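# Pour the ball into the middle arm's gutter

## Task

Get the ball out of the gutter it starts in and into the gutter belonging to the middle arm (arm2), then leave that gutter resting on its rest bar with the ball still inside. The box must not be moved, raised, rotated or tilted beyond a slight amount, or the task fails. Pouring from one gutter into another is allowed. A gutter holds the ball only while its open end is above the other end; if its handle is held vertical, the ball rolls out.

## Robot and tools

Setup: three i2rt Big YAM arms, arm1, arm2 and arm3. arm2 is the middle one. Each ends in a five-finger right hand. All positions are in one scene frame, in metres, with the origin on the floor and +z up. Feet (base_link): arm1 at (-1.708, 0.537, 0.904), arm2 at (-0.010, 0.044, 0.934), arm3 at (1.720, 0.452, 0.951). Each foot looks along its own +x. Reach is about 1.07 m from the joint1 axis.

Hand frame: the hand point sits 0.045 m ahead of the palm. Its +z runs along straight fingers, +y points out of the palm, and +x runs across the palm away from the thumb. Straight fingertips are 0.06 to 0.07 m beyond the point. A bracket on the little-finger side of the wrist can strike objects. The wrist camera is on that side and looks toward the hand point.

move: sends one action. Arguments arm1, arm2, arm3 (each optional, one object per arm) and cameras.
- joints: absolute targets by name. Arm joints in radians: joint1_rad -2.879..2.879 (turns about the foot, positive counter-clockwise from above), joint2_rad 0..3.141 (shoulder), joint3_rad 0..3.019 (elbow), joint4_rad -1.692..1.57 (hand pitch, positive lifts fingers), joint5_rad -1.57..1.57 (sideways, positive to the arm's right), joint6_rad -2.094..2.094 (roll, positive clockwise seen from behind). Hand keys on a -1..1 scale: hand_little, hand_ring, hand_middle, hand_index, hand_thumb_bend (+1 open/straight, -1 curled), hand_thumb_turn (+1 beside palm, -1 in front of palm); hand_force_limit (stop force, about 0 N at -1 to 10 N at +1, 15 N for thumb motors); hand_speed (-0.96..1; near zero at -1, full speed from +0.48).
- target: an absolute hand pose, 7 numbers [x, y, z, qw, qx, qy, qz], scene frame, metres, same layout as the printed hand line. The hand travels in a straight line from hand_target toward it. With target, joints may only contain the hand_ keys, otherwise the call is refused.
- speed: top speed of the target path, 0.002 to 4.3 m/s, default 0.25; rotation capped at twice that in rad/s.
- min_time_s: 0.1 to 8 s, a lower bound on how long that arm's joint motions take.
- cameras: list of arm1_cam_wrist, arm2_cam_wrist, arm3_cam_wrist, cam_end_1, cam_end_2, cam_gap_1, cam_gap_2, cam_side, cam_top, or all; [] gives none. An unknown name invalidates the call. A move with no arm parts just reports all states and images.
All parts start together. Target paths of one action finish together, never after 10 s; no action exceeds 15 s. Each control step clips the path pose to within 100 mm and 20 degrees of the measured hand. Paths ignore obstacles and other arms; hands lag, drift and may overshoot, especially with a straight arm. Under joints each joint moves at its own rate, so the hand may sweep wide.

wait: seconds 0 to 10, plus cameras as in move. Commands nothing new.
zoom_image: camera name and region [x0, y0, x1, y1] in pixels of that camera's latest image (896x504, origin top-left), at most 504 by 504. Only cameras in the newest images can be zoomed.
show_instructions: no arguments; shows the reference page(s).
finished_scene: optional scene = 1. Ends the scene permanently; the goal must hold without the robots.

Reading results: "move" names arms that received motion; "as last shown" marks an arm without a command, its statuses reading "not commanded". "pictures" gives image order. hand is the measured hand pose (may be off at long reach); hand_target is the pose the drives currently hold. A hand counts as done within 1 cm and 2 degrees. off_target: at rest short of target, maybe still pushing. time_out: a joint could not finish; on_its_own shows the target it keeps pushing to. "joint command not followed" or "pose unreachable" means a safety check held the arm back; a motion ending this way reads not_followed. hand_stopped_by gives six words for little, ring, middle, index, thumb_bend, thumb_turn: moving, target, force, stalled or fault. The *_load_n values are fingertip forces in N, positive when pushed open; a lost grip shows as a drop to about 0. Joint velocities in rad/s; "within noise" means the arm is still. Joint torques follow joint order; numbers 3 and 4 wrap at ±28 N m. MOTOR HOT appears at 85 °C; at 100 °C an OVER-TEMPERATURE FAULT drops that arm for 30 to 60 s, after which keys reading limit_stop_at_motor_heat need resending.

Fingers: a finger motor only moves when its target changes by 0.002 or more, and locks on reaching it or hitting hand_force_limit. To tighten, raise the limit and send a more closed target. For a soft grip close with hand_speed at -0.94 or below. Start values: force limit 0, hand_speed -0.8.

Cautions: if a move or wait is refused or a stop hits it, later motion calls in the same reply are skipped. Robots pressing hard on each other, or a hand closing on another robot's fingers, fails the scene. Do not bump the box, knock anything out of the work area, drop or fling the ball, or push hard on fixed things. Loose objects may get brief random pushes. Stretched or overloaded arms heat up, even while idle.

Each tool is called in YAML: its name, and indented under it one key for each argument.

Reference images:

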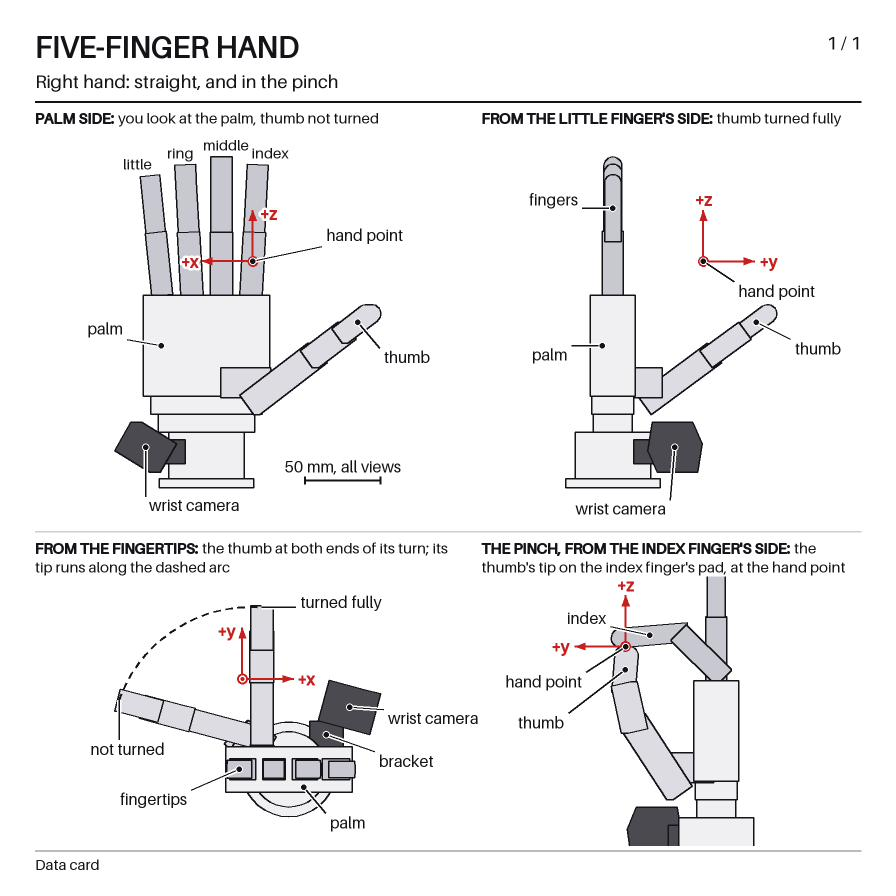

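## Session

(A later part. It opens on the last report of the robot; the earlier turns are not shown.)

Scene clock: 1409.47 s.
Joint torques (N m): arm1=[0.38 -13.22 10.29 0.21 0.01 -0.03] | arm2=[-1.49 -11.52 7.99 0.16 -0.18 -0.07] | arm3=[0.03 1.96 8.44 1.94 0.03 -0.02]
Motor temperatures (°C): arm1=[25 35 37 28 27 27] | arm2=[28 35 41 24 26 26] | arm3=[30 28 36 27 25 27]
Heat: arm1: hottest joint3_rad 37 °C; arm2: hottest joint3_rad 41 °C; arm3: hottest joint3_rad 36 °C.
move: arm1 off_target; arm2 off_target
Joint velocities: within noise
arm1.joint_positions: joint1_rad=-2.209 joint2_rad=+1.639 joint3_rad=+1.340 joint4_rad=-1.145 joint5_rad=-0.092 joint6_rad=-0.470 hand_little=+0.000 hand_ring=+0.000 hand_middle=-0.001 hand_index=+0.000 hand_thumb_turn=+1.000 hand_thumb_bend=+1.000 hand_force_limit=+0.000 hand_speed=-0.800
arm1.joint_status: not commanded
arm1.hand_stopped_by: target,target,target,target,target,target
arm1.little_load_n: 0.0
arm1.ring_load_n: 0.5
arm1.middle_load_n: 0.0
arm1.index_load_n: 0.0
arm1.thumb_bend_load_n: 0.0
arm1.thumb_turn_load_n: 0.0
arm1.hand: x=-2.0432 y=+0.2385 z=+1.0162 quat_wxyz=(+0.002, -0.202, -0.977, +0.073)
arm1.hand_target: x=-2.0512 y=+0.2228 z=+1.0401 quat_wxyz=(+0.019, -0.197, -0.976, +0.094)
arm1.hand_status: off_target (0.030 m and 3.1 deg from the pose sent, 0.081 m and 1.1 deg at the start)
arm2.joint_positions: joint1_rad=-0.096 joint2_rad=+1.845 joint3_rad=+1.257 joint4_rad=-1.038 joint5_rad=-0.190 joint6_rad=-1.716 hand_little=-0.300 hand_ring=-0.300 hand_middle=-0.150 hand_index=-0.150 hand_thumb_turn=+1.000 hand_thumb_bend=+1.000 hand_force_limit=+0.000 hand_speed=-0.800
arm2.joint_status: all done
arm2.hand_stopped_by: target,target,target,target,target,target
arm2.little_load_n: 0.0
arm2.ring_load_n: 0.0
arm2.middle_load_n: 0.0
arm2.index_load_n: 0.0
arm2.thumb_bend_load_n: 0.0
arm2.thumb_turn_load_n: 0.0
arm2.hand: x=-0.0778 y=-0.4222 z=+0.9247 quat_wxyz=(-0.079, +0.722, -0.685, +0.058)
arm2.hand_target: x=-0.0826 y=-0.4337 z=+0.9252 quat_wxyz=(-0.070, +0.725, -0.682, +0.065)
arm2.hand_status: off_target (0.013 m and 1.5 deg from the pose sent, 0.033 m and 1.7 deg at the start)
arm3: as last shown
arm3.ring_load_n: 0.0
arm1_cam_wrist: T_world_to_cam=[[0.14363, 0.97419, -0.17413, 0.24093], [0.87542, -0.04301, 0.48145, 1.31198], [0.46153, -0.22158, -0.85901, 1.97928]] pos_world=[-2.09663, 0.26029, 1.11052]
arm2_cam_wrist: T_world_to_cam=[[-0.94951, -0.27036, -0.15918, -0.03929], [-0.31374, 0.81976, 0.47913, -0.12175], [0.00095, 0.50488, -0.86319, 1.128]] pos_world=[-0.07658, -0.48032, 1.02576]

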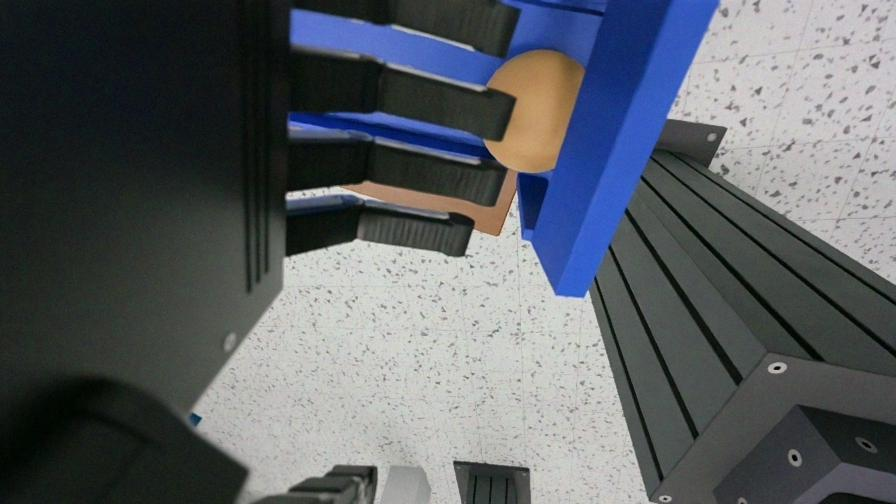

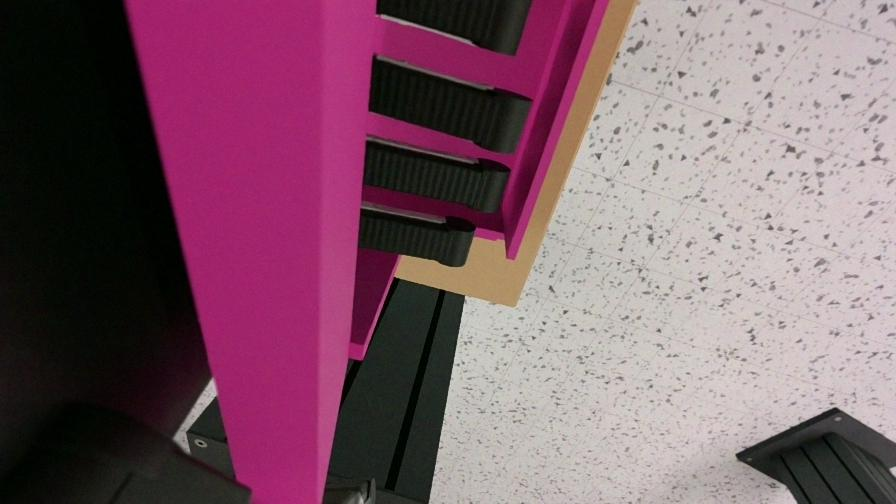

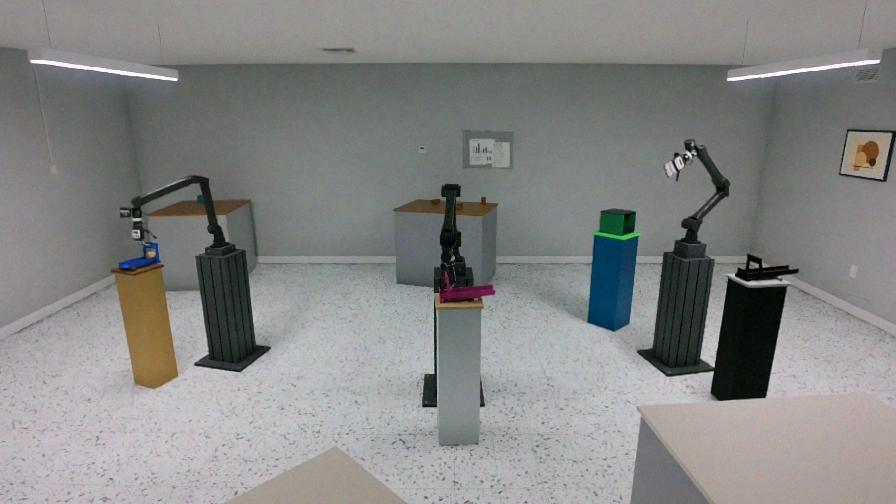

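move:
  arm2: {"joints": {"hand_thumb_turn": -1, "hand_speed": -0.5}}
  cameras: ["arm2_cam_wrist", "cam_gap_1", "cam_gap_2"]

Scene clock: 1463.23 s.
Joint torques (N m): arm1=[0.5 -11.87 10.62 0.2 0.01 -0.01] | arm2=[-1.38 -11.58 8.02 0.06 -0.17 -0.05] | arm3=[0.32 0.85 8.42 2.07 0.07 -0.06]
Motor temperatures (°C): arm1=[25 37 41 28 27 27] | arm2=[28 34 40 24 26 26] | arm3=[30 28 36 27 25 27]
Heat: arm1: hottest joint3_rad 41 °C; arm2: hottest joint3_rad 40 °C; arm3: hottest joint3_rad 36 °C.
move: arm2 done
Joint velocities: within noise
arm1, arm3: as last shown
arm1.ring_load_n: 0.0
arm1.index_load_n: 0.5
arm2.joint_positions: joint1_rad=-0.097 joint2_rad=+1.845 joint3_rad=+1.257 joint4_rad=-1.036 joint5_rad=-0.190 joint6_rad=-1.718 hand_little=-0.300 hand_ring=-0.300 hand_middle=-0.150 hand_index=-0.150 hand_thumb_turn=-1.000 hand_thumb_bend=+1.000 hand_force_limit=+0.000 hand_speed=-0.500
arm2.joint_status: all done
arm2.hand_stopped_by: target,target,target,target,target,target
arm2.little_load_n: 0.0
arm2.ring_load_n: 0.0
arm2.middle_load_n: 0.0
arm2.index_load_n: 0.0
arm2.thumb_bend_load_n: 0.0
arm2.thumb_turn_load_n: 0.0
arm2.hand: x=-0.0786 y=-0.4229 z=+0.9246 quat_wxyz=(-0.078, +0.722, -0.685, +0.059)
arm2.hand_target: x=-0.0824 y=-0.4338 z=+0.9252 quat_wxyz=(-0.070, +0.725, -0.682, +0.066)
arm2.hand_status: not commanded
arm2_cam_wrist: T_world_to_cam=[[-0.94945, -0.27114, -0.15822, -0.04152], [-0.31393, 0.82109, 0.47672, -0.11855], [0.00065, 0.50229, -0.8647, 1.12862]] pos_world=[-0.07738, -0.48081, 1.02586]

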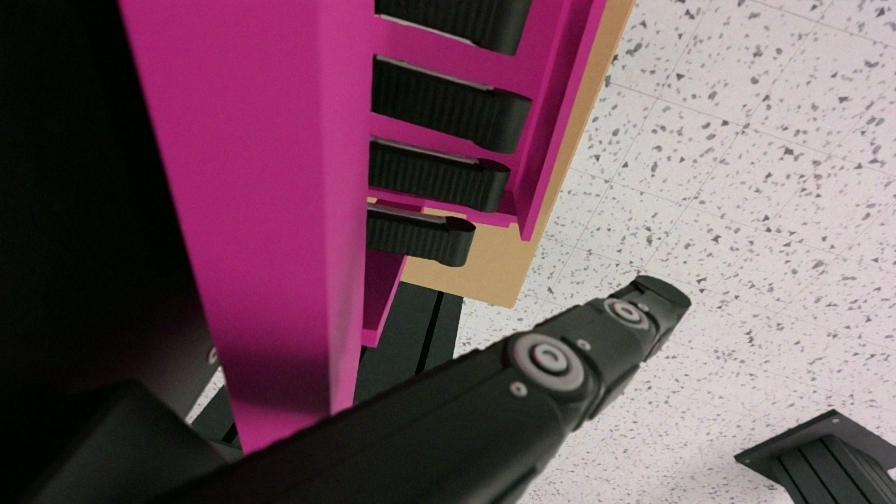

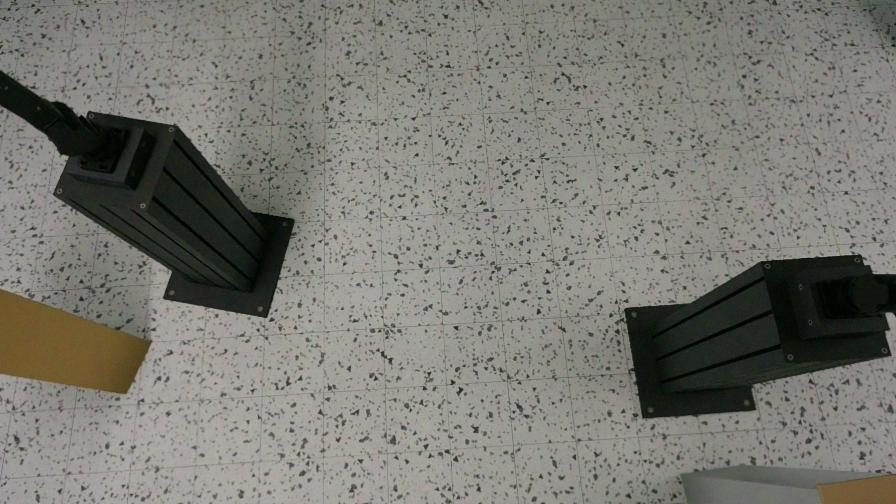

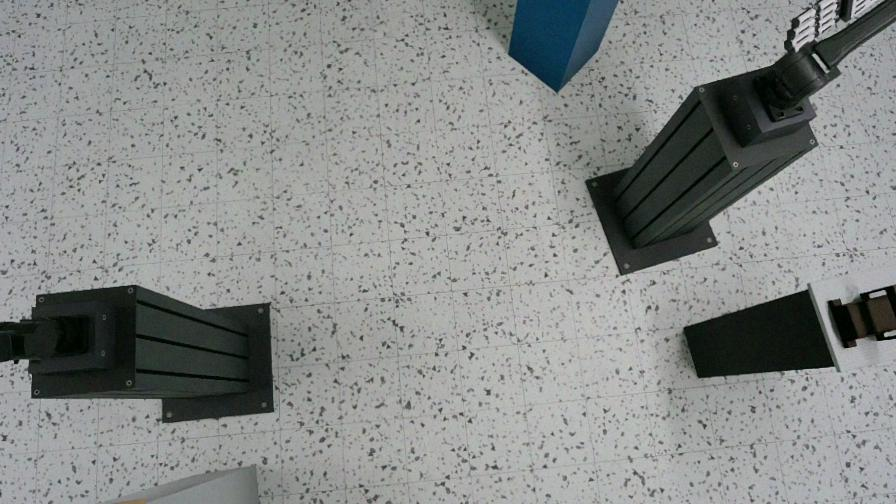

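move:
  arm2: {"joints": {"hand_thumb_bend": 0.0, "hand_speed": -0.5, "hand_force_limit": -0.3}}
  cameras: ["arm2_cam_wrist"]

zoom_image:
  camera: "arm2_cam_wrist"
  region: [200, 0, 700, 500]

Scene clock: 1516.73 s.
Joint torques (N m): arm1=[0.26 -12.75 10.4 0.24 0.09 0.02] | arm2=[-0.79 -11.63 8.02 0.06 -0.32 -0.03] | arm3=[0.03 1.38 8.59 2.17 0.01 0]
Motor temperatures (°C): arm1=[25 37 43 28 27 27] | arm2=[27 34 40 24 26 26] | arm3=[30 28 36 27 25 27]
Heat: arm1: hottest joint3_rad 43 °C; arm2: hottest joint3_rad 40 °C; arm3: hottest joint3_rad 36 °C.
move: arm2 done
Joint velocities: within noise
arm1, arm3: as last shown
arm1.index_load_n: 0.0
arm2.joint_positions: joint1_rad=-0.103 joint2_rad=+1.845 joint3_rad=+1.257 joint4_rad=-1.036 joint5_rad=-0.187 joint6_rad=-1.720 hand_little=-0.300 hand_ring=-0.300 hand_middle=-0.150 hand_index=-0.150 hand_thumb_turn=-1.000 hand_thumb_bend=+0.000 hand_force_limit=-0.300 hand_speed=-0.500
arm2.joint_status: all done
arm2.hand_stopped_by: target,target,target,target,target,target
arm2.little_load_n: 0.0
arm2.ring_load_n: 0.0
arm2.middle_load_n: 0.5
arm2.index_load_n: 0.0
arm2.thumb_bend_load_n: 0.0
arm2.thumb_turn_load_n: 0.0
arm2.hand: x=-0.0821 y=-0.4225 z=+0.9247 quat_wxyz=(-0.077, +0.721, -0.686, +0.058)
arm2.hand_target: x=-0.0825 y=-0.4338 z=+0.9252 quat_wxyz=(-0.070, +0.725, -0.682, +0.066)
arm2.hand_status: not commanded
arm2_cam_wrist: T_world_to_cam=[[-0.95102, -0.26726, -0.15536, -0.04592], [-0.30913, 0.82244, 0.47753, -0.11978], [0.00015, 0.50217, -0.86477, 1.12839]] pos_world=[-0.08087, -0.48041, 1.02586]

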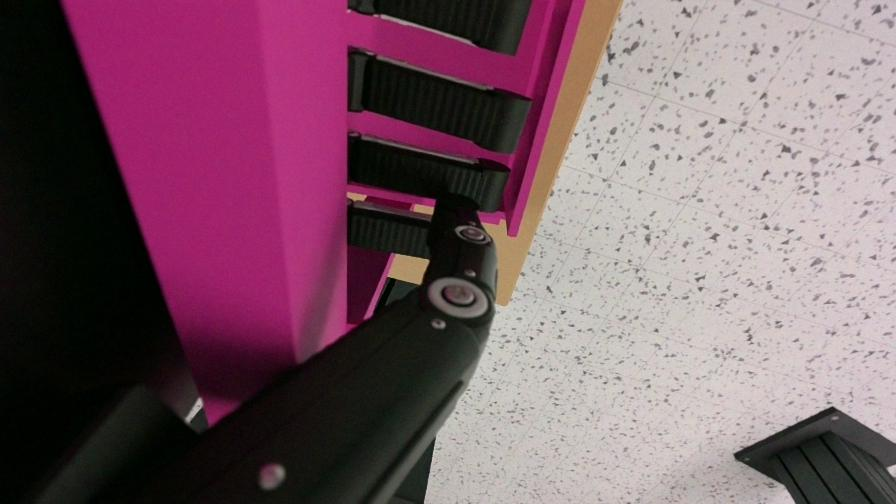

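Scaled by 1.008.

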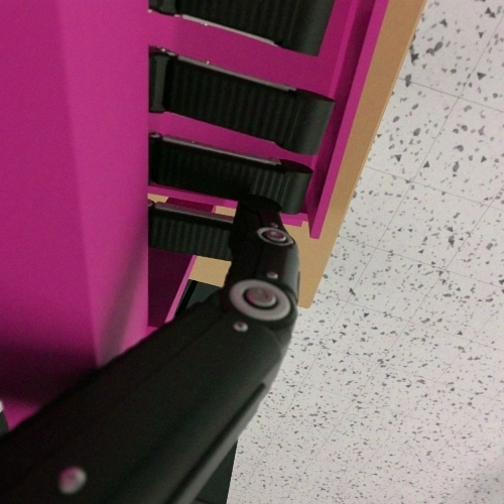

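move:
  arm2: {"joints": {"hand_thumb_bend": -0.9, "hand_speed": -0.8, "hand_force_limit": -0.4}}
  cameras: ["arm2_cam_wrist"]

Scene clock: 1529.17 s.
Joint torques (N m): arm1=[0.56 -12.81 10.52 0.39 -0.01 -0.02] | arm2=[-0.67 -11.58 8.02 0.05 -0.14 0.12] | arm3=[0.79 1.96 8.75 2.43 0.02 -0.07]
Motor temperatures (°C): arm1=[25 38 43 28 27 27] | arm2=[27 34 40 24 26 26] | arm3=[30 28 36 27 25 27]
Heat: arm1: hottest joint3_rad 43 °C; arm2: hottest joint3_rad 40 °C; arm3: hottest joint3_rad 36 °C.
move: arm2 off_target
Joint velocities: within noise
arm1, arm3: as last shown
arm1.thumb_bend_load_n: -0.5
arm2.joint_positions: joint1_rad=-0.104 joint2_rad=+1.845 joint3_rad=+1.257 joint4_rad=-1.036 joint5_rad=-0.191 joint6_rad=-1.733 hand_little=-0.300 hand_ring=-0.300 hand_middle=-0.150 hand_index=-0.150 hand_thumb_turn=-1.000 hand_thumb_bend=-0.643 hand_force_limit=-0.400 hand_speed=-0.800
arm2.joint_status: hand_thumb_bend off_target (ended at -0.643, target -0.900); the others done
arm2.hand_stopped_by: target,target,target,target,force,target
arm2.little_load_n: 0.0
arm2.ring_load_n: 0.5
arm2.middle_load_n: 0.0
arm2.index_load_n: 0.0
arm2.thumb_bend_load_n: 5.0
arm2.thumb_turn_load_n: 2.5
arm2.hand: x=-0.0821 y=-0.4234 z=+0.9245 quat_wxyz=(-0.078, +0.725, -0.681, +0.060)
arm2.hand_target: x=-0.0825 y=-0.4338 z=+0.9253 quat_wxyz=(-0.070, +0.725, -0.682, +0.065)
arm2.hand_status: not commanded
arm2_cam_wrist: T_world_to_cam=[[-0.94692, -0.27963, -0.15859, -0.04811], [-0.32146, 0.81991, 0.47373, -0.11751], [-0.00244, 0.49956, -0.86628, 1.12877]] pos_world=[-0.08057, -0.48099, 1.02587]

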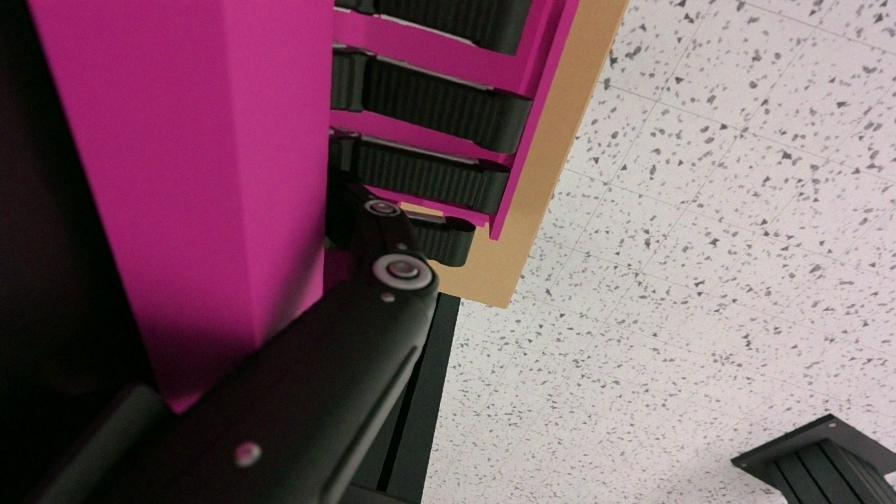

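move:
  arm2: {"joints": {"hand_little": -1, "hand_ring": -1, "hand_middle": -0.9, "hand_index": -0.9, "hand_speed": -0.85, "hand_force_limit": -0.5}}
  cameras: ["arm2_cam_wrist", "cam_side", "cam_top"]

Scene clock: 1540.17 s.
Joint torques (N m): arm1=[0.03 -11.99 10.47 0.18 0.03 -0.03] | arm2=[-0.73 -11.63 8.02 0.06 -0.09 0.11] | arm3=[0.44 2.26 8.55 2.13 0.12 -0.06]
Motor temperatures (°C): arm1=[25 38 44 28 27 27] | arm2=[27 34 40 24 26 26] | arm3=[30 28 36 27 25 27]
Heat: arm1: hottest joint3_rad 44 °C; arm2: hottest joint3_rad 40 °C; arm3: hottest joint3_rad 36 °C.
move: arm2 off_target
Joint velocities: within noise
arm1, arm3: as last shown
arm2.joint_positions: joint1_rad=-0.104 joint2_rad=+1.845 joint3_rad=+1.257 joint4_rad=-1.036 joint5_rad=-0.192 joint6_rad=-1.734 hand_little=-1.000 hand_ring=-1.000 hand_middle=-0.162 hand_index=-0.231 hand_thumb_turn=-1.000 hand_thumb_bend=-0.643 hand_force_limit=-0.500 hand_speed=-0.850
arm2.joint_status: hand_middle off_target (ended at -0.162, target -0.900); hand_index off_target (ended at -0.231, target -0.900); the others done
arm2.hand_stopped_by: target,target,force,force,force,target
arm2.little_load_n: 0.0
arm2.ring_load_n: 0.0
arm2.middle_load_n: 3.0
arm2.index_load_n: 2.5
arm2.thumb_bend_load_n: 5.5
arm2.thumb_turn_load_n: 1.5
arm2.hand: x=-0.0819 y=-0.4234 z=+0.9245 quat_wxyz=(-0.078, +0.725, -0.681, +0.060)
arm2.hand_target: x=-0.0825 y=-0.4338 z=+0.9252 quat_wxyz=(-0.070, +0.725, -0.682, +0.065)
arm2.hand_status: not commanded
arm2_cam_wrist: T_world_to_cam=[[-0.94665, -0.27996, -0.1596, -0.04702], [-0.32225, 0.81986, 0.47326, -0.11706], [-0.00164, 0.49945, -0.86634, 1.12885]] pos_world=[-0.08038, -0.48099, 1.02587]

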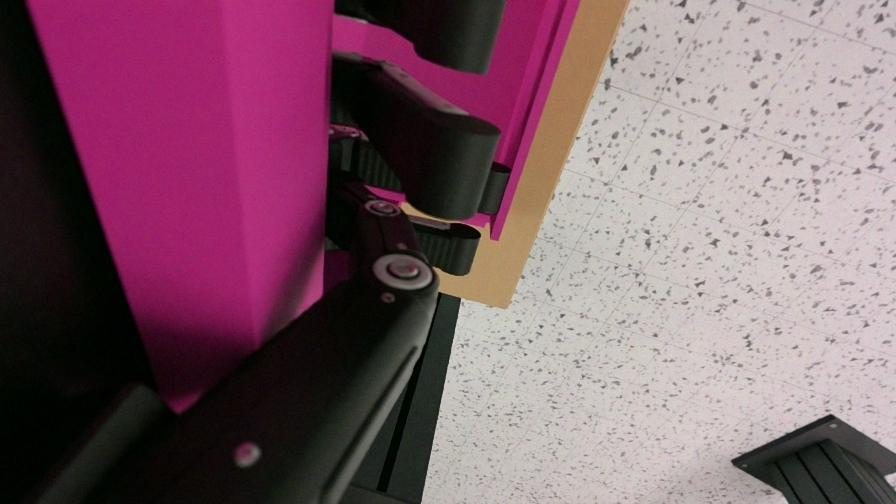

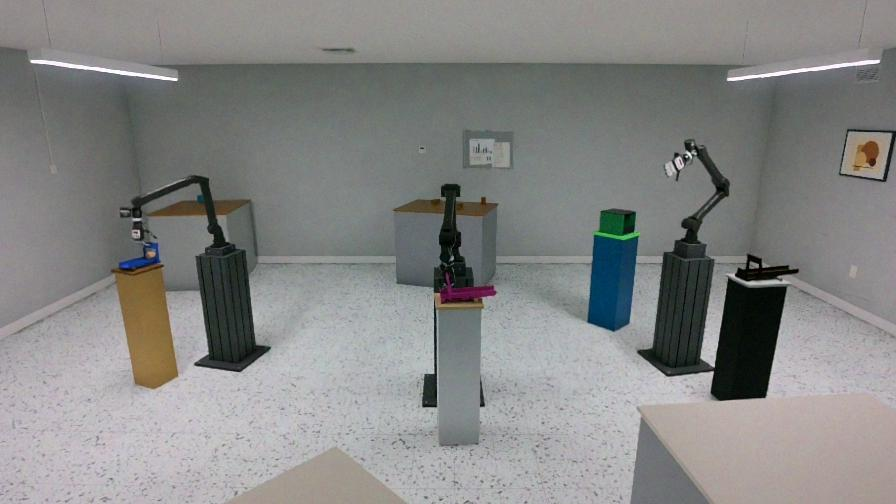

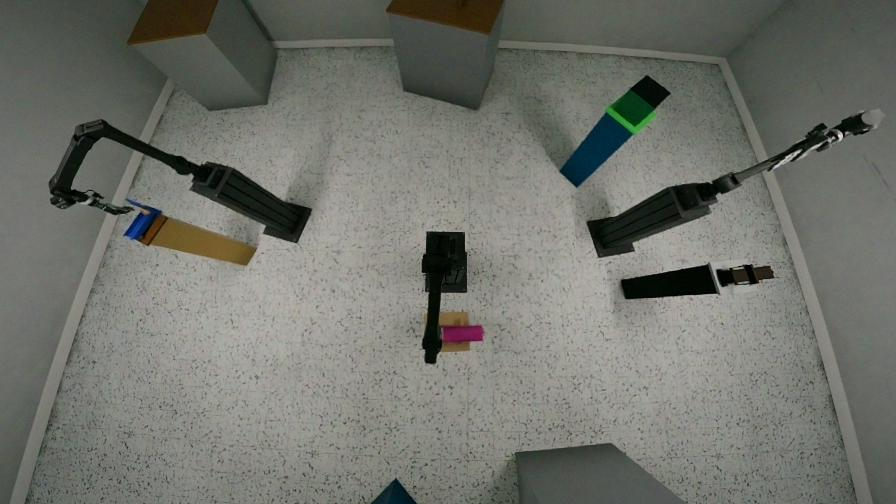

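move:
  arm2: {"joints": {"hand_thumb_bend": -0.98, "hand_index": -0.95, "hand_middle": -0.95, "hand_speed": -0.85, "hand_force_limit": 0.1}}
  cameras: []

move:
  arm2: {"target": [-0.0825, -0.4338, 0.965, -0.0698, 0.7251, -0.6820, 0.0656], "speed": 0.06}
  cameras: ["arm2_cam_wrist", "cam_side"]

zoom_image:
  camera: "cam_side"
  region: [380, 170, 540, 330]

Scene clock: 1563.27 s.
Joint torques (N m): arm1=[0.09 -11.93 10.5 0.47 0.05 0.04] | arm2=[-0.73 -11.58 8.01 0.08 -0.04 0.12] | arm3=[0.38 1.79 8.29 2.03 0.05 -0.06]
Motor temperatures (°C): arm1=[25 38 44 28 27 27] | arm2=[27 34 40 24 26 26] | arm3=[30 28 36 27 25 27]
Heat: arm1: hottest joint3_rad 44 °C; arm2: hottest joint3_rad 40 °C; arm3: hottest joint3_rad 36 °C.
move: arm2 off_target
Joint velocities: within noise
arm1, arm3: as last shown
arm1.thumb_bend_load_n: 0.0
arm2.joint_positions: joint1_rad=-0.104 joint2_rad=+1.845 joint3_rad=+1.257 joint4_rad=-1.036 joint5_rad=-0.193 joint6_rad=-1.734 hand_little=-1.000 hand_ring=-1.000 hand_middle=-0.172 hand_index=-0.283 hand_thumb_turn=-1.000 hand_thumb_bend=-0.658 hand_force_limit=+0.100 hand_speed=-0.850
arm2.joint_status: hand_middle off_target (ended at -0.172, target -0.950); hand_index off_target (ended at -0.283, target -0.950); hand_thumb_bend off_target (ended at -0.658, target -0.980); the others done
arm2.hand_stopped_by: target,target,force,force,force,target
arm2.little_load_n: 0.0
arm2.ring_load_n: 0.0
arm2.middle_load_n: 5.5
arm2.index_load_n: 5.5
arm2.thumb_bend_load_n: 8.5
arm2.thumb_turn_load_n: 1.5
arm2.hand: x=-0.0818 y=-0.4234 z=+0.9244 quat_wxyz=(-0.078, +0.725, -0.681, +0.061)
arm2.hand_target: x=-0.0826 y=-0.4338 z=+0.9252 quat_wxyz=(-0.070, +0.725, -0.682, +0.065)
arm2.hand_status: not commanded

Scene clock: 1564.47 s.
Joint torques (N m): arm1=[0.21 -12.16 10.41 0.35 0.01 0.03] | arm2=[-0.73 -13.68 10.63 -0.99 -0.09 0.11] | arm3=[0.56 1.73 8.7 2.21 0.05 -0.09]
Motor temperatures (°C): arm1=[25 38 44 28 27 27] | arm2=[27 34 40 24 26 26] | arm3=[30 28 36 27 25 27]
Heat: arm1: hottest joint3_rad 44 °C; arm2: hottest joint3_rad 40 °C; arm3: hottest joint3_rad 36 °C.
move: arm2 off_target
Joint velocities: within noise
arm1, arm3: as last shown
arm2.joint_positions: joint1_rad=-0.104 joint2_rad=+1.820 joint3_rad=+1.261 joint4_rad=-1.105 joint5_rad=-0.192 joint6_rad=-1.733 hand_little=-1.000 hand_ring=-1.000 hand_middle=-0.172 hand_index=-0.283 hand_thumb_turn=-1.000 hand_thumb_bend=-0.658 hand_force_limit=+0.100 hand_speed=-0.850
arm2.joint_status: not commanded
arm2.hand_stopped_by: target,target,force,force,force,target
arm2.little_load_n: 0.0
arm2.ring_load_n: 0.0
arm2.middle_load_n: 1.0
arm2.index_load_n: 5.5
arm2.thumb_bend_load_n: 9.0
arm2.thumb_turn_load_n: 1.0
arm2.hand: x=-0.0807 y=-0.4098 z=+0.9394 quat_wxyz=(-0.094, +0.723, -0.682, +0.048)
arm2.hand_target: x=-0.0824 y=-0.4325 z=+0.9653 quat_wxyz=(-0.070, +0.725, -0.682, +0.066)
arm2.hand_status: off_target (0.035 m and 3.4 deg from the pose sent, 0.042 m and 1.1 deg at the start)
arm2_cam_wrist: T_world_to_cam=[[-0.94618, -0.27246, -0.17467, -0.02238], [-0.32364, 0.80046, 0.5045, -0.17227], [0.00236, 0.53388, -0.84556, 1.12981]] pos_world=[-0.0796, -0.47138, 1.03832]

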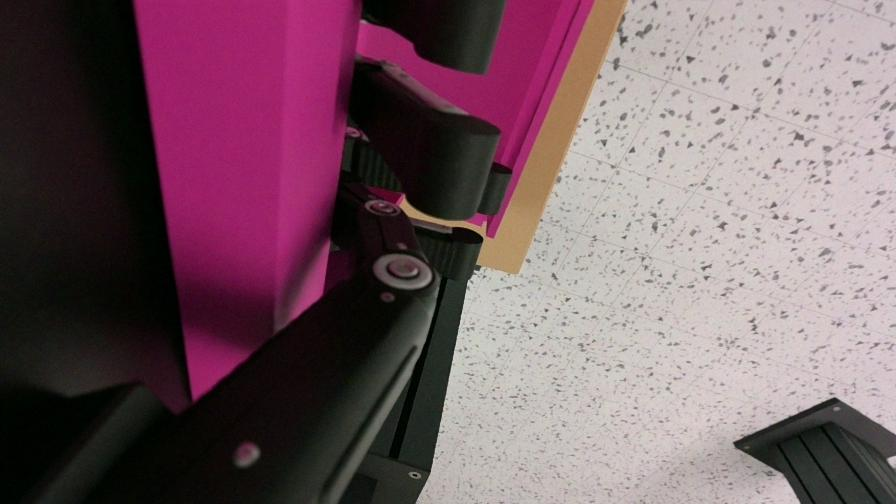

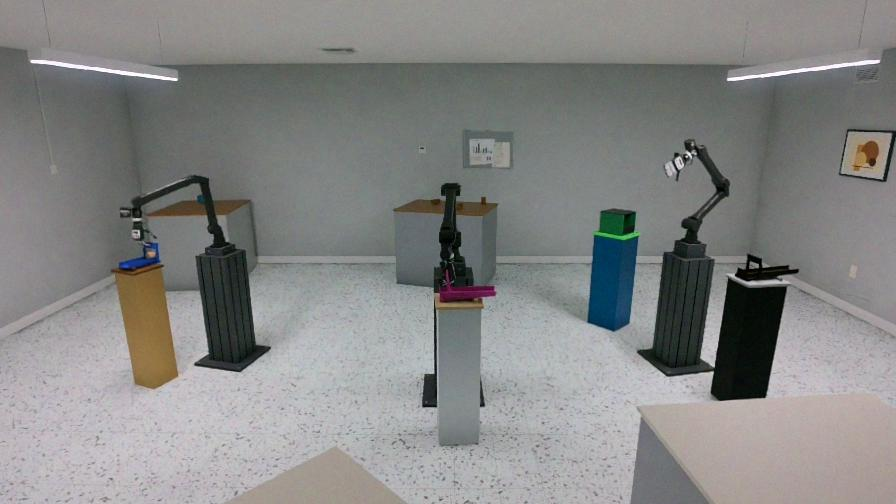

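Scaled by 3.150.

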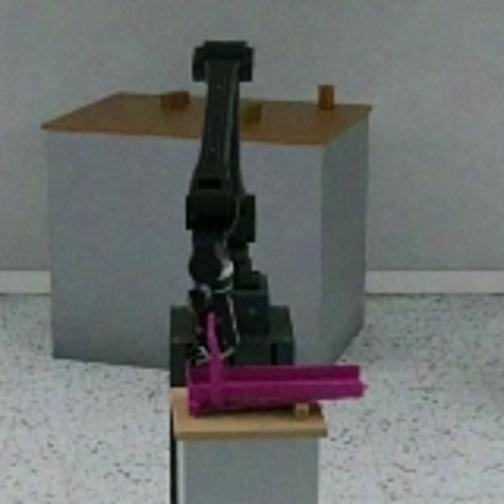

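move:
  arm2: {"target": [-0.0825, -0.4338, 1.06, -0.0698, 0.7251, -0.6820, 0.0656], "speed": 0.08}
  cameras: ["arm2_cam_wrist", "cam_side", "cam_end_1"]

zoom_image:
  camera: "cam_side"
  region: [380, 170, 540, 330]

Scene clock: 1587.23 s.
Joint torques (N m): arm1=[-0.91 -12.16 10.36 0.18 0.04 0.02] | arm2=[-0.79 -13.45 11.96 -0.95 -0.19 0.12] | arm3=[1.26 1.03 8.61 2.18 0.06 -0.05]
Motor temperatures (°C): arm1=[25 38 45 28 27 27] | arm2=[27 34 43 24 26 26] | arm3=[30 28 36 27 25 27]
Heat: arm1: hottest joint3_rad 45 °C; arm2: hottest joint3_rad 43 °C; arm3: hottest joint3_rad 36 °C.
move: arm2 off_target
Joint velocities: within noise
arm1: as last shown
arm1.thumb_bend_load_n: -0.5
arm2.joint_positions: joint1_rad=-0.104 joint2_rad=+1.732 joint3_rad=+1.397 joint4_rad=-1.339 joint5_rad=-0.190 joint6_rad=-1.733 hand_little=-1.000 hand_ring=-1.000 hand_middle=-0.172 hand_index=-0.283 hand_thumb_turn=-1.000 hand_thumb_bend=-0.658 hand_force_limit=+0.100 hand_speed=-0.850
arm2.joint_status: not commanded
arm2.hand_stopped_by: target,target,force,force,force,target
arm2.little_load_n: 0.0
arm2.ring_load_n: 0.5
arm2.middle_load_n: 1.0
arm2.index_load_n: 5.5
arm2.thumb_bend_load_n: 9.5
arm2.thumb_turn_load_n: 1.0
arm2.hand: x=-0.0812 y=-0.4124 z=+1.0297 quat_wxyz=(-0.097, +0.723, -0.683, +0.044)
arm2.hand_target: x=-0.0824 y=-0.4322 z=+1.0601 quat_wxyz=(-0.070, +0.725, -0.682, +0.066)
arm2.hand_status: off_target (0.037 m and 4.0 deg from the pose sent, 0.123 m and 3.4 deg at the start)
arm3.joint_positions: joint1_rad=+0.242 joint2_rad=+0.635 joint3_rad=+1.359 joint4_rad=-1.149 joint5_rad=-0.046 joint6_rad=-1.300 hand_little=+1.000 hand_ring=+1.000 hand_middle=+1.000 hand_index=+1.000 hand_thumb_turn=+1.000 hand_thumb_bend=+1.000 hand_force_limit=+0.000 hand_speed=-0.800
arm3.joint_status: not commanded
arm3.hand_stopped_by: target,target,target,target,target,target
arm3.little_load_n: 0.5
arm3.ring_load_n: 0.0
arm3.middle_load_n: 0.0
arm3.index_load_n: 0.0
arm3.thumb_bend_load_n: 0.0
arm3.thumb_turn_load_n: 0.0
arm3.hand: x=+1.4583 y=+0.3654 z=+1.4599 quat_wxyz=(+0.501, +0.088, -0.837, +0.201)
arm3.hand_target: x=+1.4594 y=+0.3657 z=+1.4708 quat_wxyz=(+0.510, +0.088, -0.831, +0.204)
arm3.hand_status: not commanded
pictures: arm2_cam_wrist, cam_end_1, cam_side
arm2_cam_wrist: T_world_to_cam=[[-0.94628, -0.27084, -0.17662, -0.00519], [-0.32334, 0.79526, 0.51285, -0.2267], [0.00156, 0.54241, -0.84011, 1.20539]] pos_world=[-0.0801, -0.47493, 1.12801]

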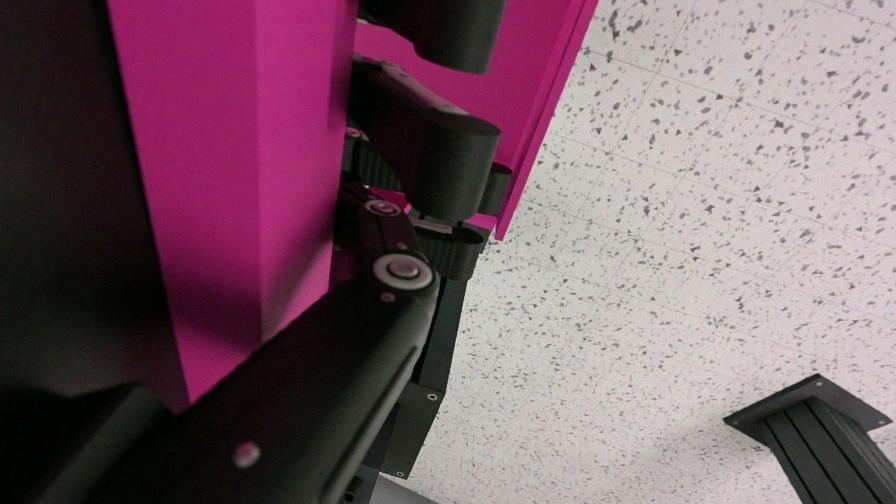

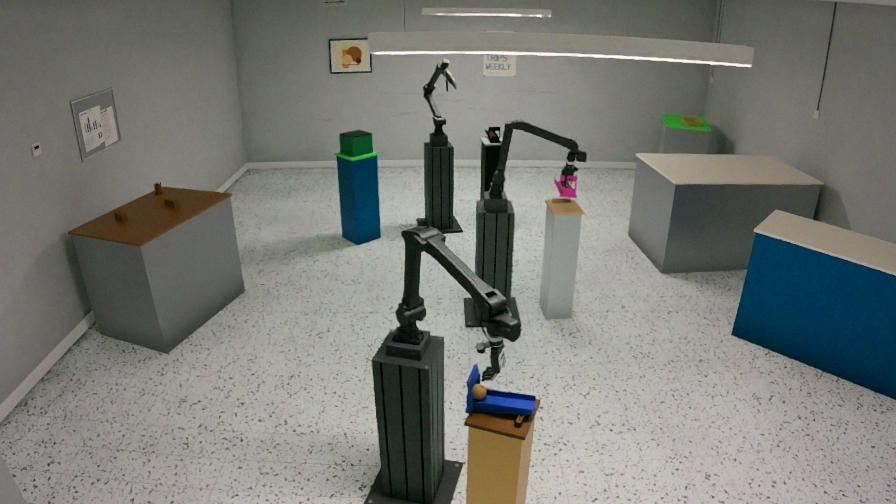

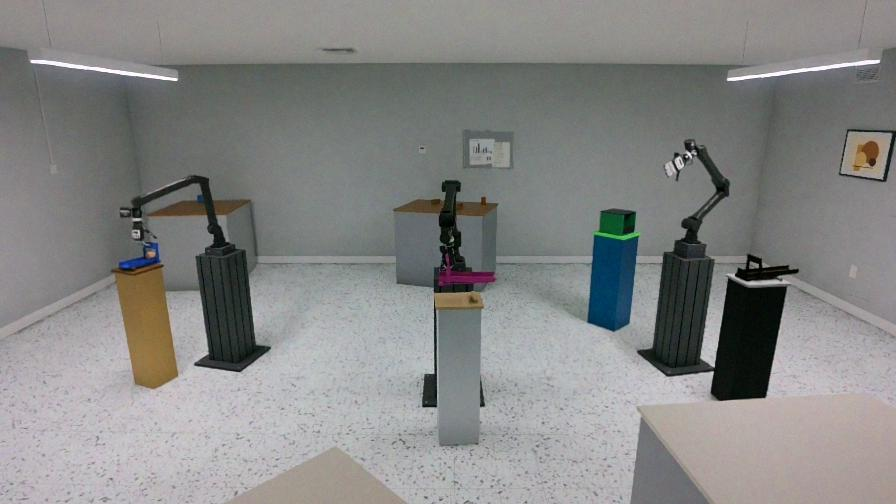

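Scaled by 3.150.

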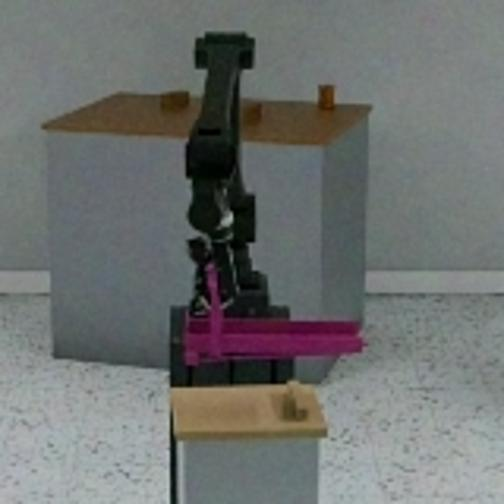

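move:
  arm1: {"target": [-2.050, 0.235, 1.16, -0.0189, 0.1968, 0.9758, -0.0939], "speed": 0.1, "joints": {"hand_little": 0.3, "hand_ring": 0.3, "hand_middle": 0.3, "hand_index": 0.3}}
  cameras: ["arm1_cam_wrist"]

Scene clock: 1721.33 s.
Joint torques (N m): arm1=[-1.03 -12.22 11.3 0.09 -0.11 -0.1] | arm2=[-0.67 -13.45 11.96 -0.96 -0.18 0.11] | arm3=[-0.26 2.2 8.68 2.15 0.08 -0.09]
Motor temperatures (°C): arm1=[25 38 46 28 27 27] | arm2=[27 35 45 24 26 26] | arm3=[30 28 36 27 25 27]
Heat: arm1: hottest joint3_rad 46 °C; arm2: hottest joint3_rad 45 °C; arm3: hottest joint3_rad 36 °C.
move: arm1 off_target
Joint velocities: within noise
arm1.joint_positions: joint1_rad=-2.209 joint2_rad=+1.584 joint3_rad=+1.587 joint4_rad=-1.451 joint5_rad=-0.092 joint6_rad=-0.472 hand_little=+0.300 hand_ring=+0.300 hand_middle=+0.300 hand_index=+0.300 hand_thumb_turn=+1.000 hand_thumb_bend=+1.000 hand_force_limit=+0.000 hand_speed=-0.800
arm1.joint_status: all done
arm1.hand_stopped_by: target,target,target,target,target,target
arm1.little_load_n: 0.0
arm1.ring_load_n: 0.0
arm1.middle_load_n: 0.0
arm1.index_load_n: 0.0
arm1.thumb_bend_load_n: 0.0
arm1.thumb_turn_load_n: 0.0
arm1.hand: x=-2.0403 y=+0.2406 z=+1.1344 quat_wxyz=(+0.000, -0.201, -0.977, +0.071)
arm1.hand_target: x=-2.0491 y=+0.2358 z=+1.1599 quat_wxyz=(+0.019, -0.197, -0.976, +0.094)
arm1.hand_status: off_target (0.028 m and 3.4 deg from the pose sent, 0.144 m and 3.1 deg at the start)
arm2, arm3: as last shown
arm3.little_load_n: 0.0
arm1_cam_wrist: T_world_to_cam=[[0.14202, 0.97503, -0.17073, 0.2518], [0.87395, -0.04252, 0.48416, 1.24649], [0.46481, -0.21797, -0.85816, 2.08473]] pos_world=[-2.09412, 0.2619, 1.22852]

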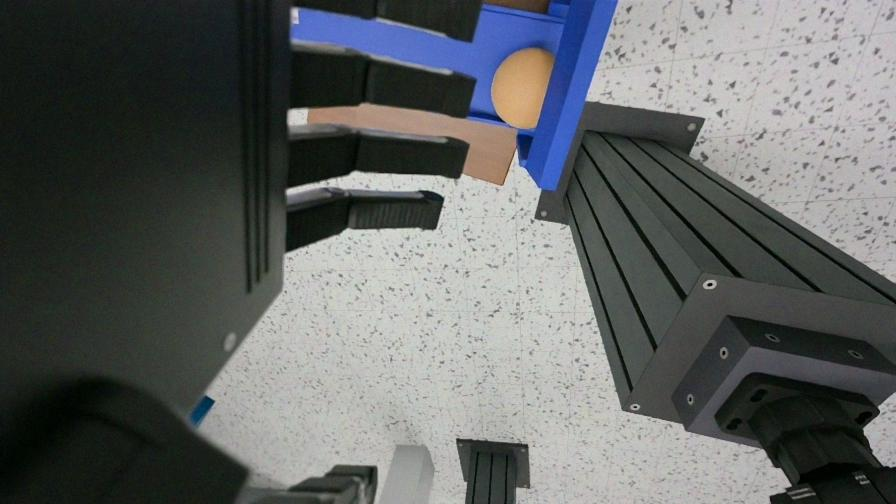

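move:
  arm1: {"target": [-2.045, 0.240, 1.18, -0.0836, 0.1792, 0.8885, -0.4143], "speed": 0.15, "joints": {"hand_thumb_turn": -1, "hand_little": 0.0, "hand_ring": 0.0, "hand_middle": 0.0, "hand_index": 0.0, "hand_speed": -0.5}}
  cameras: ["arm1_cam_wrist"]

Scene clock: 1736.73 s.
Joint torques (N m): arm1=[-1.79 -7.53 7.23 2.97 -0.35 -0.05] | arm2=[-0.73 -13.45 11.96 -0.96 -0.19 0.12] | arm3=[0.44 2.14 8.49 2.18 0 -0.12]
Motor temperatures (°C): arm1=[25 37 47 28 27 27] | arm2=[27 35 46 24 26 26] | arm3=[30 28 36 27 25 27]
Heat: arm1: hottest joint3_rad 47 °C; arm2: hottest joint3_rad 46 °C; arm3: hottest joint3_rad 36 °C.
move: arm1 done
Joint velocities: within noise
arm1.joint_positions: joint1_rad=-2.369 joint2_rad=+1.176 joint3_rad=+1.169 joint4_rad=-0.823 joint5_rad=-0.490 joint6_rad=-0.467 hand_little=+0.000 hand_ring=+0.000 hand_middle=+0.000 hand_index=+0.000 hand_thumb_turn=-1.000 hand_thumb_bend=+1.000 hand_force_limit=+0.000 hand_speed=-0.500
arm1.joint_status: all done
arm1.hand_stopped_by: target,target,target,target,target,target
arm1.little_load_n: 0.0
arm1.ring_load_n: 0.0
arm1.middle_load_n: 0.0
arm1.index_load_n: 0.0
arm1.thumb_bend_load_n: 0.0
arm1.thumb_turn_load_n: 0.5
arm1.hand: x=-2.0408 y=+0.2357 z=+1.1757 quat_wxyz=(+0.074, -0.173, -0.894, +0.406)
arm1.hand_target: x=-2.0449 y=+0.2401 z=+1.1800 quat_wxyz=(+0.084, -0.179, -0.889, +0.414)
arm1.hand_status: done (0.007 m and 1.7 deg from the pose sent, 0.046 m and 42.0 deg at the start)
arm2, arm3: as last shown
arm2.ring_load_n: 0.0
arm1_cam_wrist: T_world_to_cam=[[-0.00559, 0.6643, -0.74744, 0.71366], [0.9699, 0.18556, 0.15766, 1.75261], [0.24343, -0.72406, -0.64535, 1.53669]] pos_world=[-2.06995, 0.31336, 1.2488]

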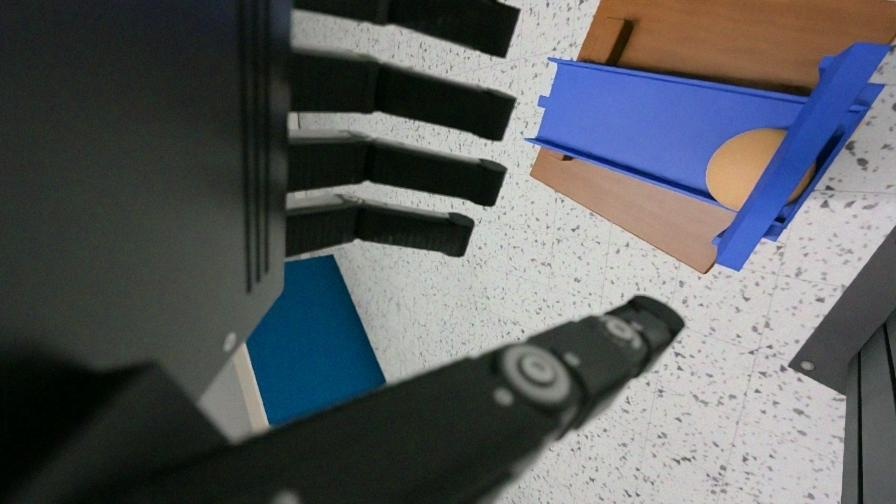

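zoom_image:
  camera: "arm1_cam_wrist"
  region: [500, 0, 896, 290]

Scaled by 1.273.

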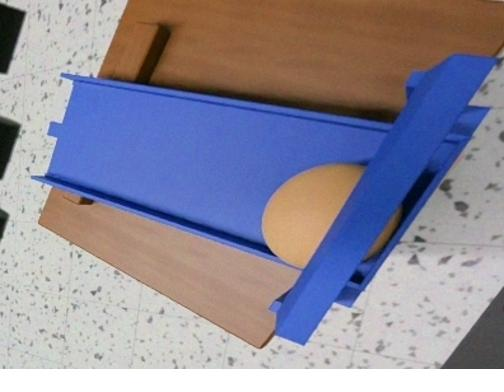

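zoom_image:
  camera: "arm1_cam_wrist"
  region: [696, 20, 896, 280]

Scaled by 1.938.

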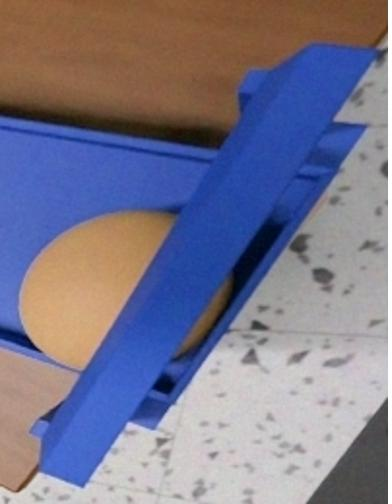

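zoom_image:
  camera: "arm1_cam_wrist"
  region: [700, 200, 780, 280]

zoom_image:
  camera: "arm1_cam_wrist"
  region: [806, 30, 896, 120]

Scaled by 6.300.

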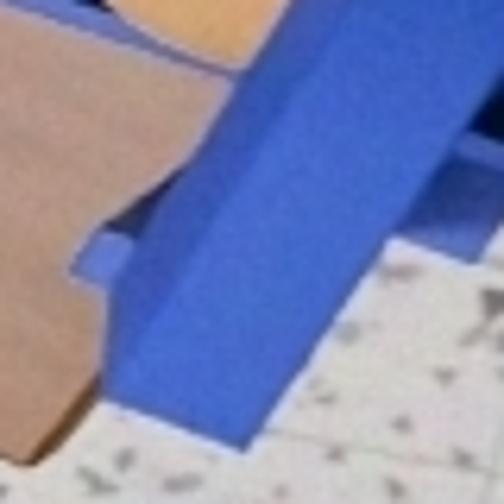

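Scaled by 5.600.

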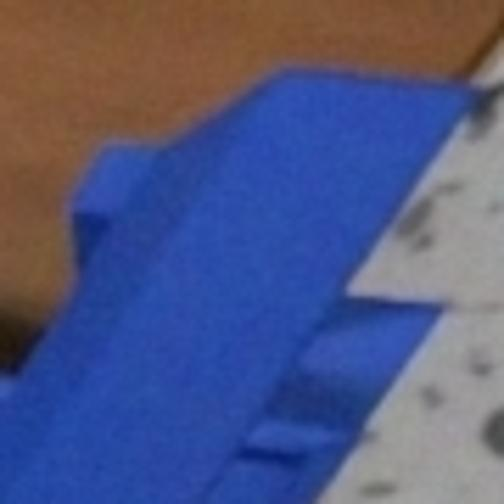

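move:
  arm1: {"target": [-2.033, 0.249, 1.13, -0.1121, 0.1028, 0.6678, -0.7288], "speed": 0.15}
  cameras: ["arm1_cam_wrist", "cam_end_1"]

zoom_image:
  camera: "cam_end_1"
  region: [400, 220, 600, 460]

Scene clock: 1886.97 s.
Joint torques (N m): arm1=[-1.08 -3.9 5.71 3.25 -0.01 0.02] | arm2=[-0.73 -13.45 11.97 -0.96 -0.18 0.11] | arm3=[0.44 1.26 8.79 2 0.02 -0.06]
Motor temperatures (°C): arm1=[25 35 44 28 27 27] | arm2=[27 35 47 24 25 26] | arm3=[29 28 37 27 25 27]
Heat: arm1: hottest joint3_rad 44 °C; arm2: hottest joint3_rad 47 °C; arm3: hottest joint3_rad 37 °C.
move: arm1 done
Joint velocities: within noise
arm1.joint_positions: joint1_rad=-2.589 joint2_rad=+1.173 joint3_rad=+0.486 joint4_rad=+0.855 joint5_rad=-0.966 joint6_rad=+0.131 hand_little=+0.000 hand_ring=+0.000 hand_middle=+0.000 hand_index=+0.000 hand_thumb_turn=-1.000 hand_thumb_bend=+1.000 hand_force_limit=+0.000 hand_speed=-0.500
arm1.joint_status: not commanded
arm1.hand_stopped_by: target,target,target,target,target,target
arm1.little_load_n: 0.0
arm1.ring_load_n: 0.0
arm1.middle_load_n: 0.0
arm1.index_load_n: 0.0
arm1.thumb_bend_load_n: 0.0
arm1.thumb_turn_load_n: 0.0
arm1.hand: x=-2.0296 y=+0.2432 z=+1.1331 quat_wxyz=(+0.108, -0.097, -0.670, +0.728)
arm1.hand_target: x=-2.0329 y=+0.2489 z=+1.1301 quat_wxyz=(+0.112, -0.103, -0.668, +0.729)
arm1.hand_status: done (0.007 m and 0.9 deg from the pose sent, 0.048 m and 46.4 deg at the start)
arm2, arm3: as last shown
arm3.index_load_n: -0.5
arm1_cam_wrist: T_world_to_cam=[[-0.28158, -0.03082, -0.95904, 0.52557], [0.93452, 0.21792, -0.28139, 2.1649], [0.21767, -0.97548, -0.03256, 0.82644]] pos_world=[-2.05505, 0.3506, 1.14013]

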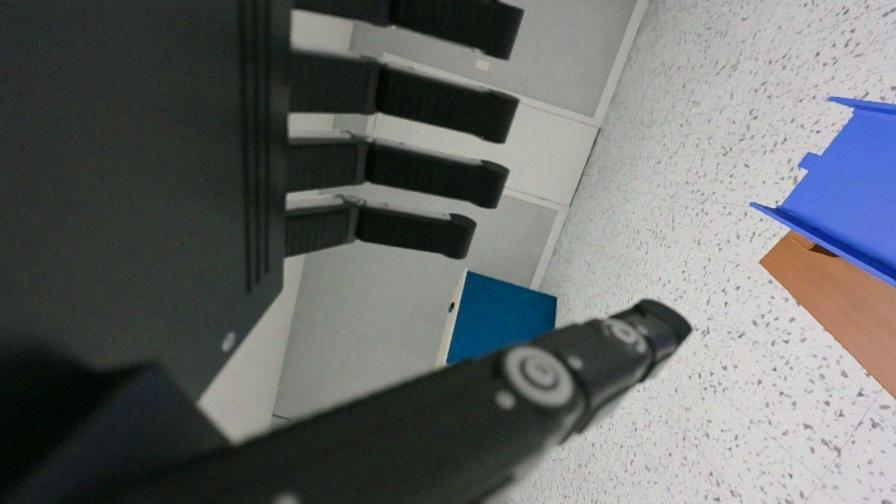

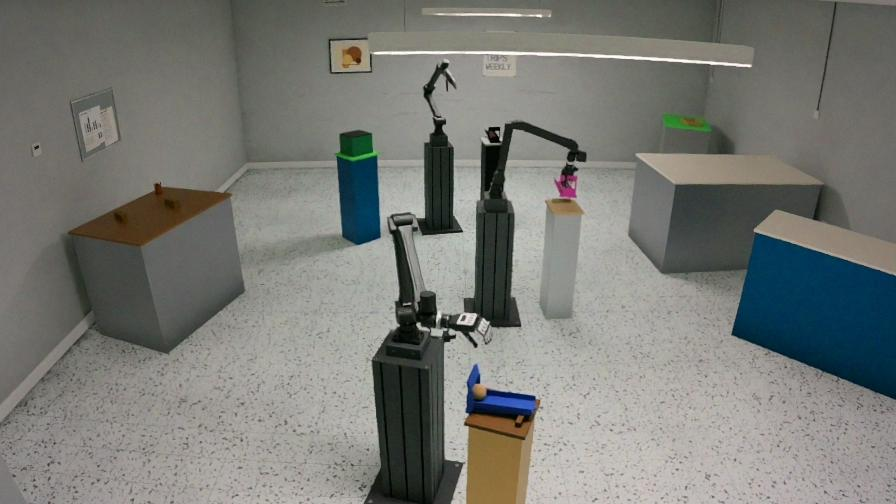

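Scaled by 2.100.

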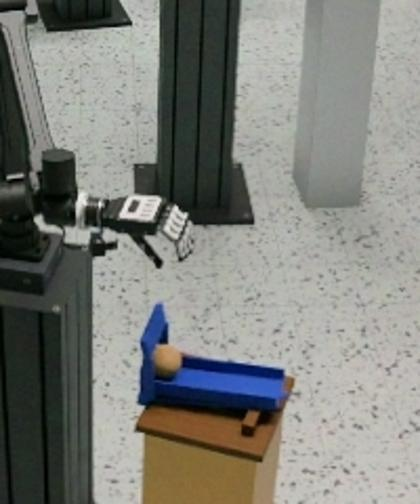

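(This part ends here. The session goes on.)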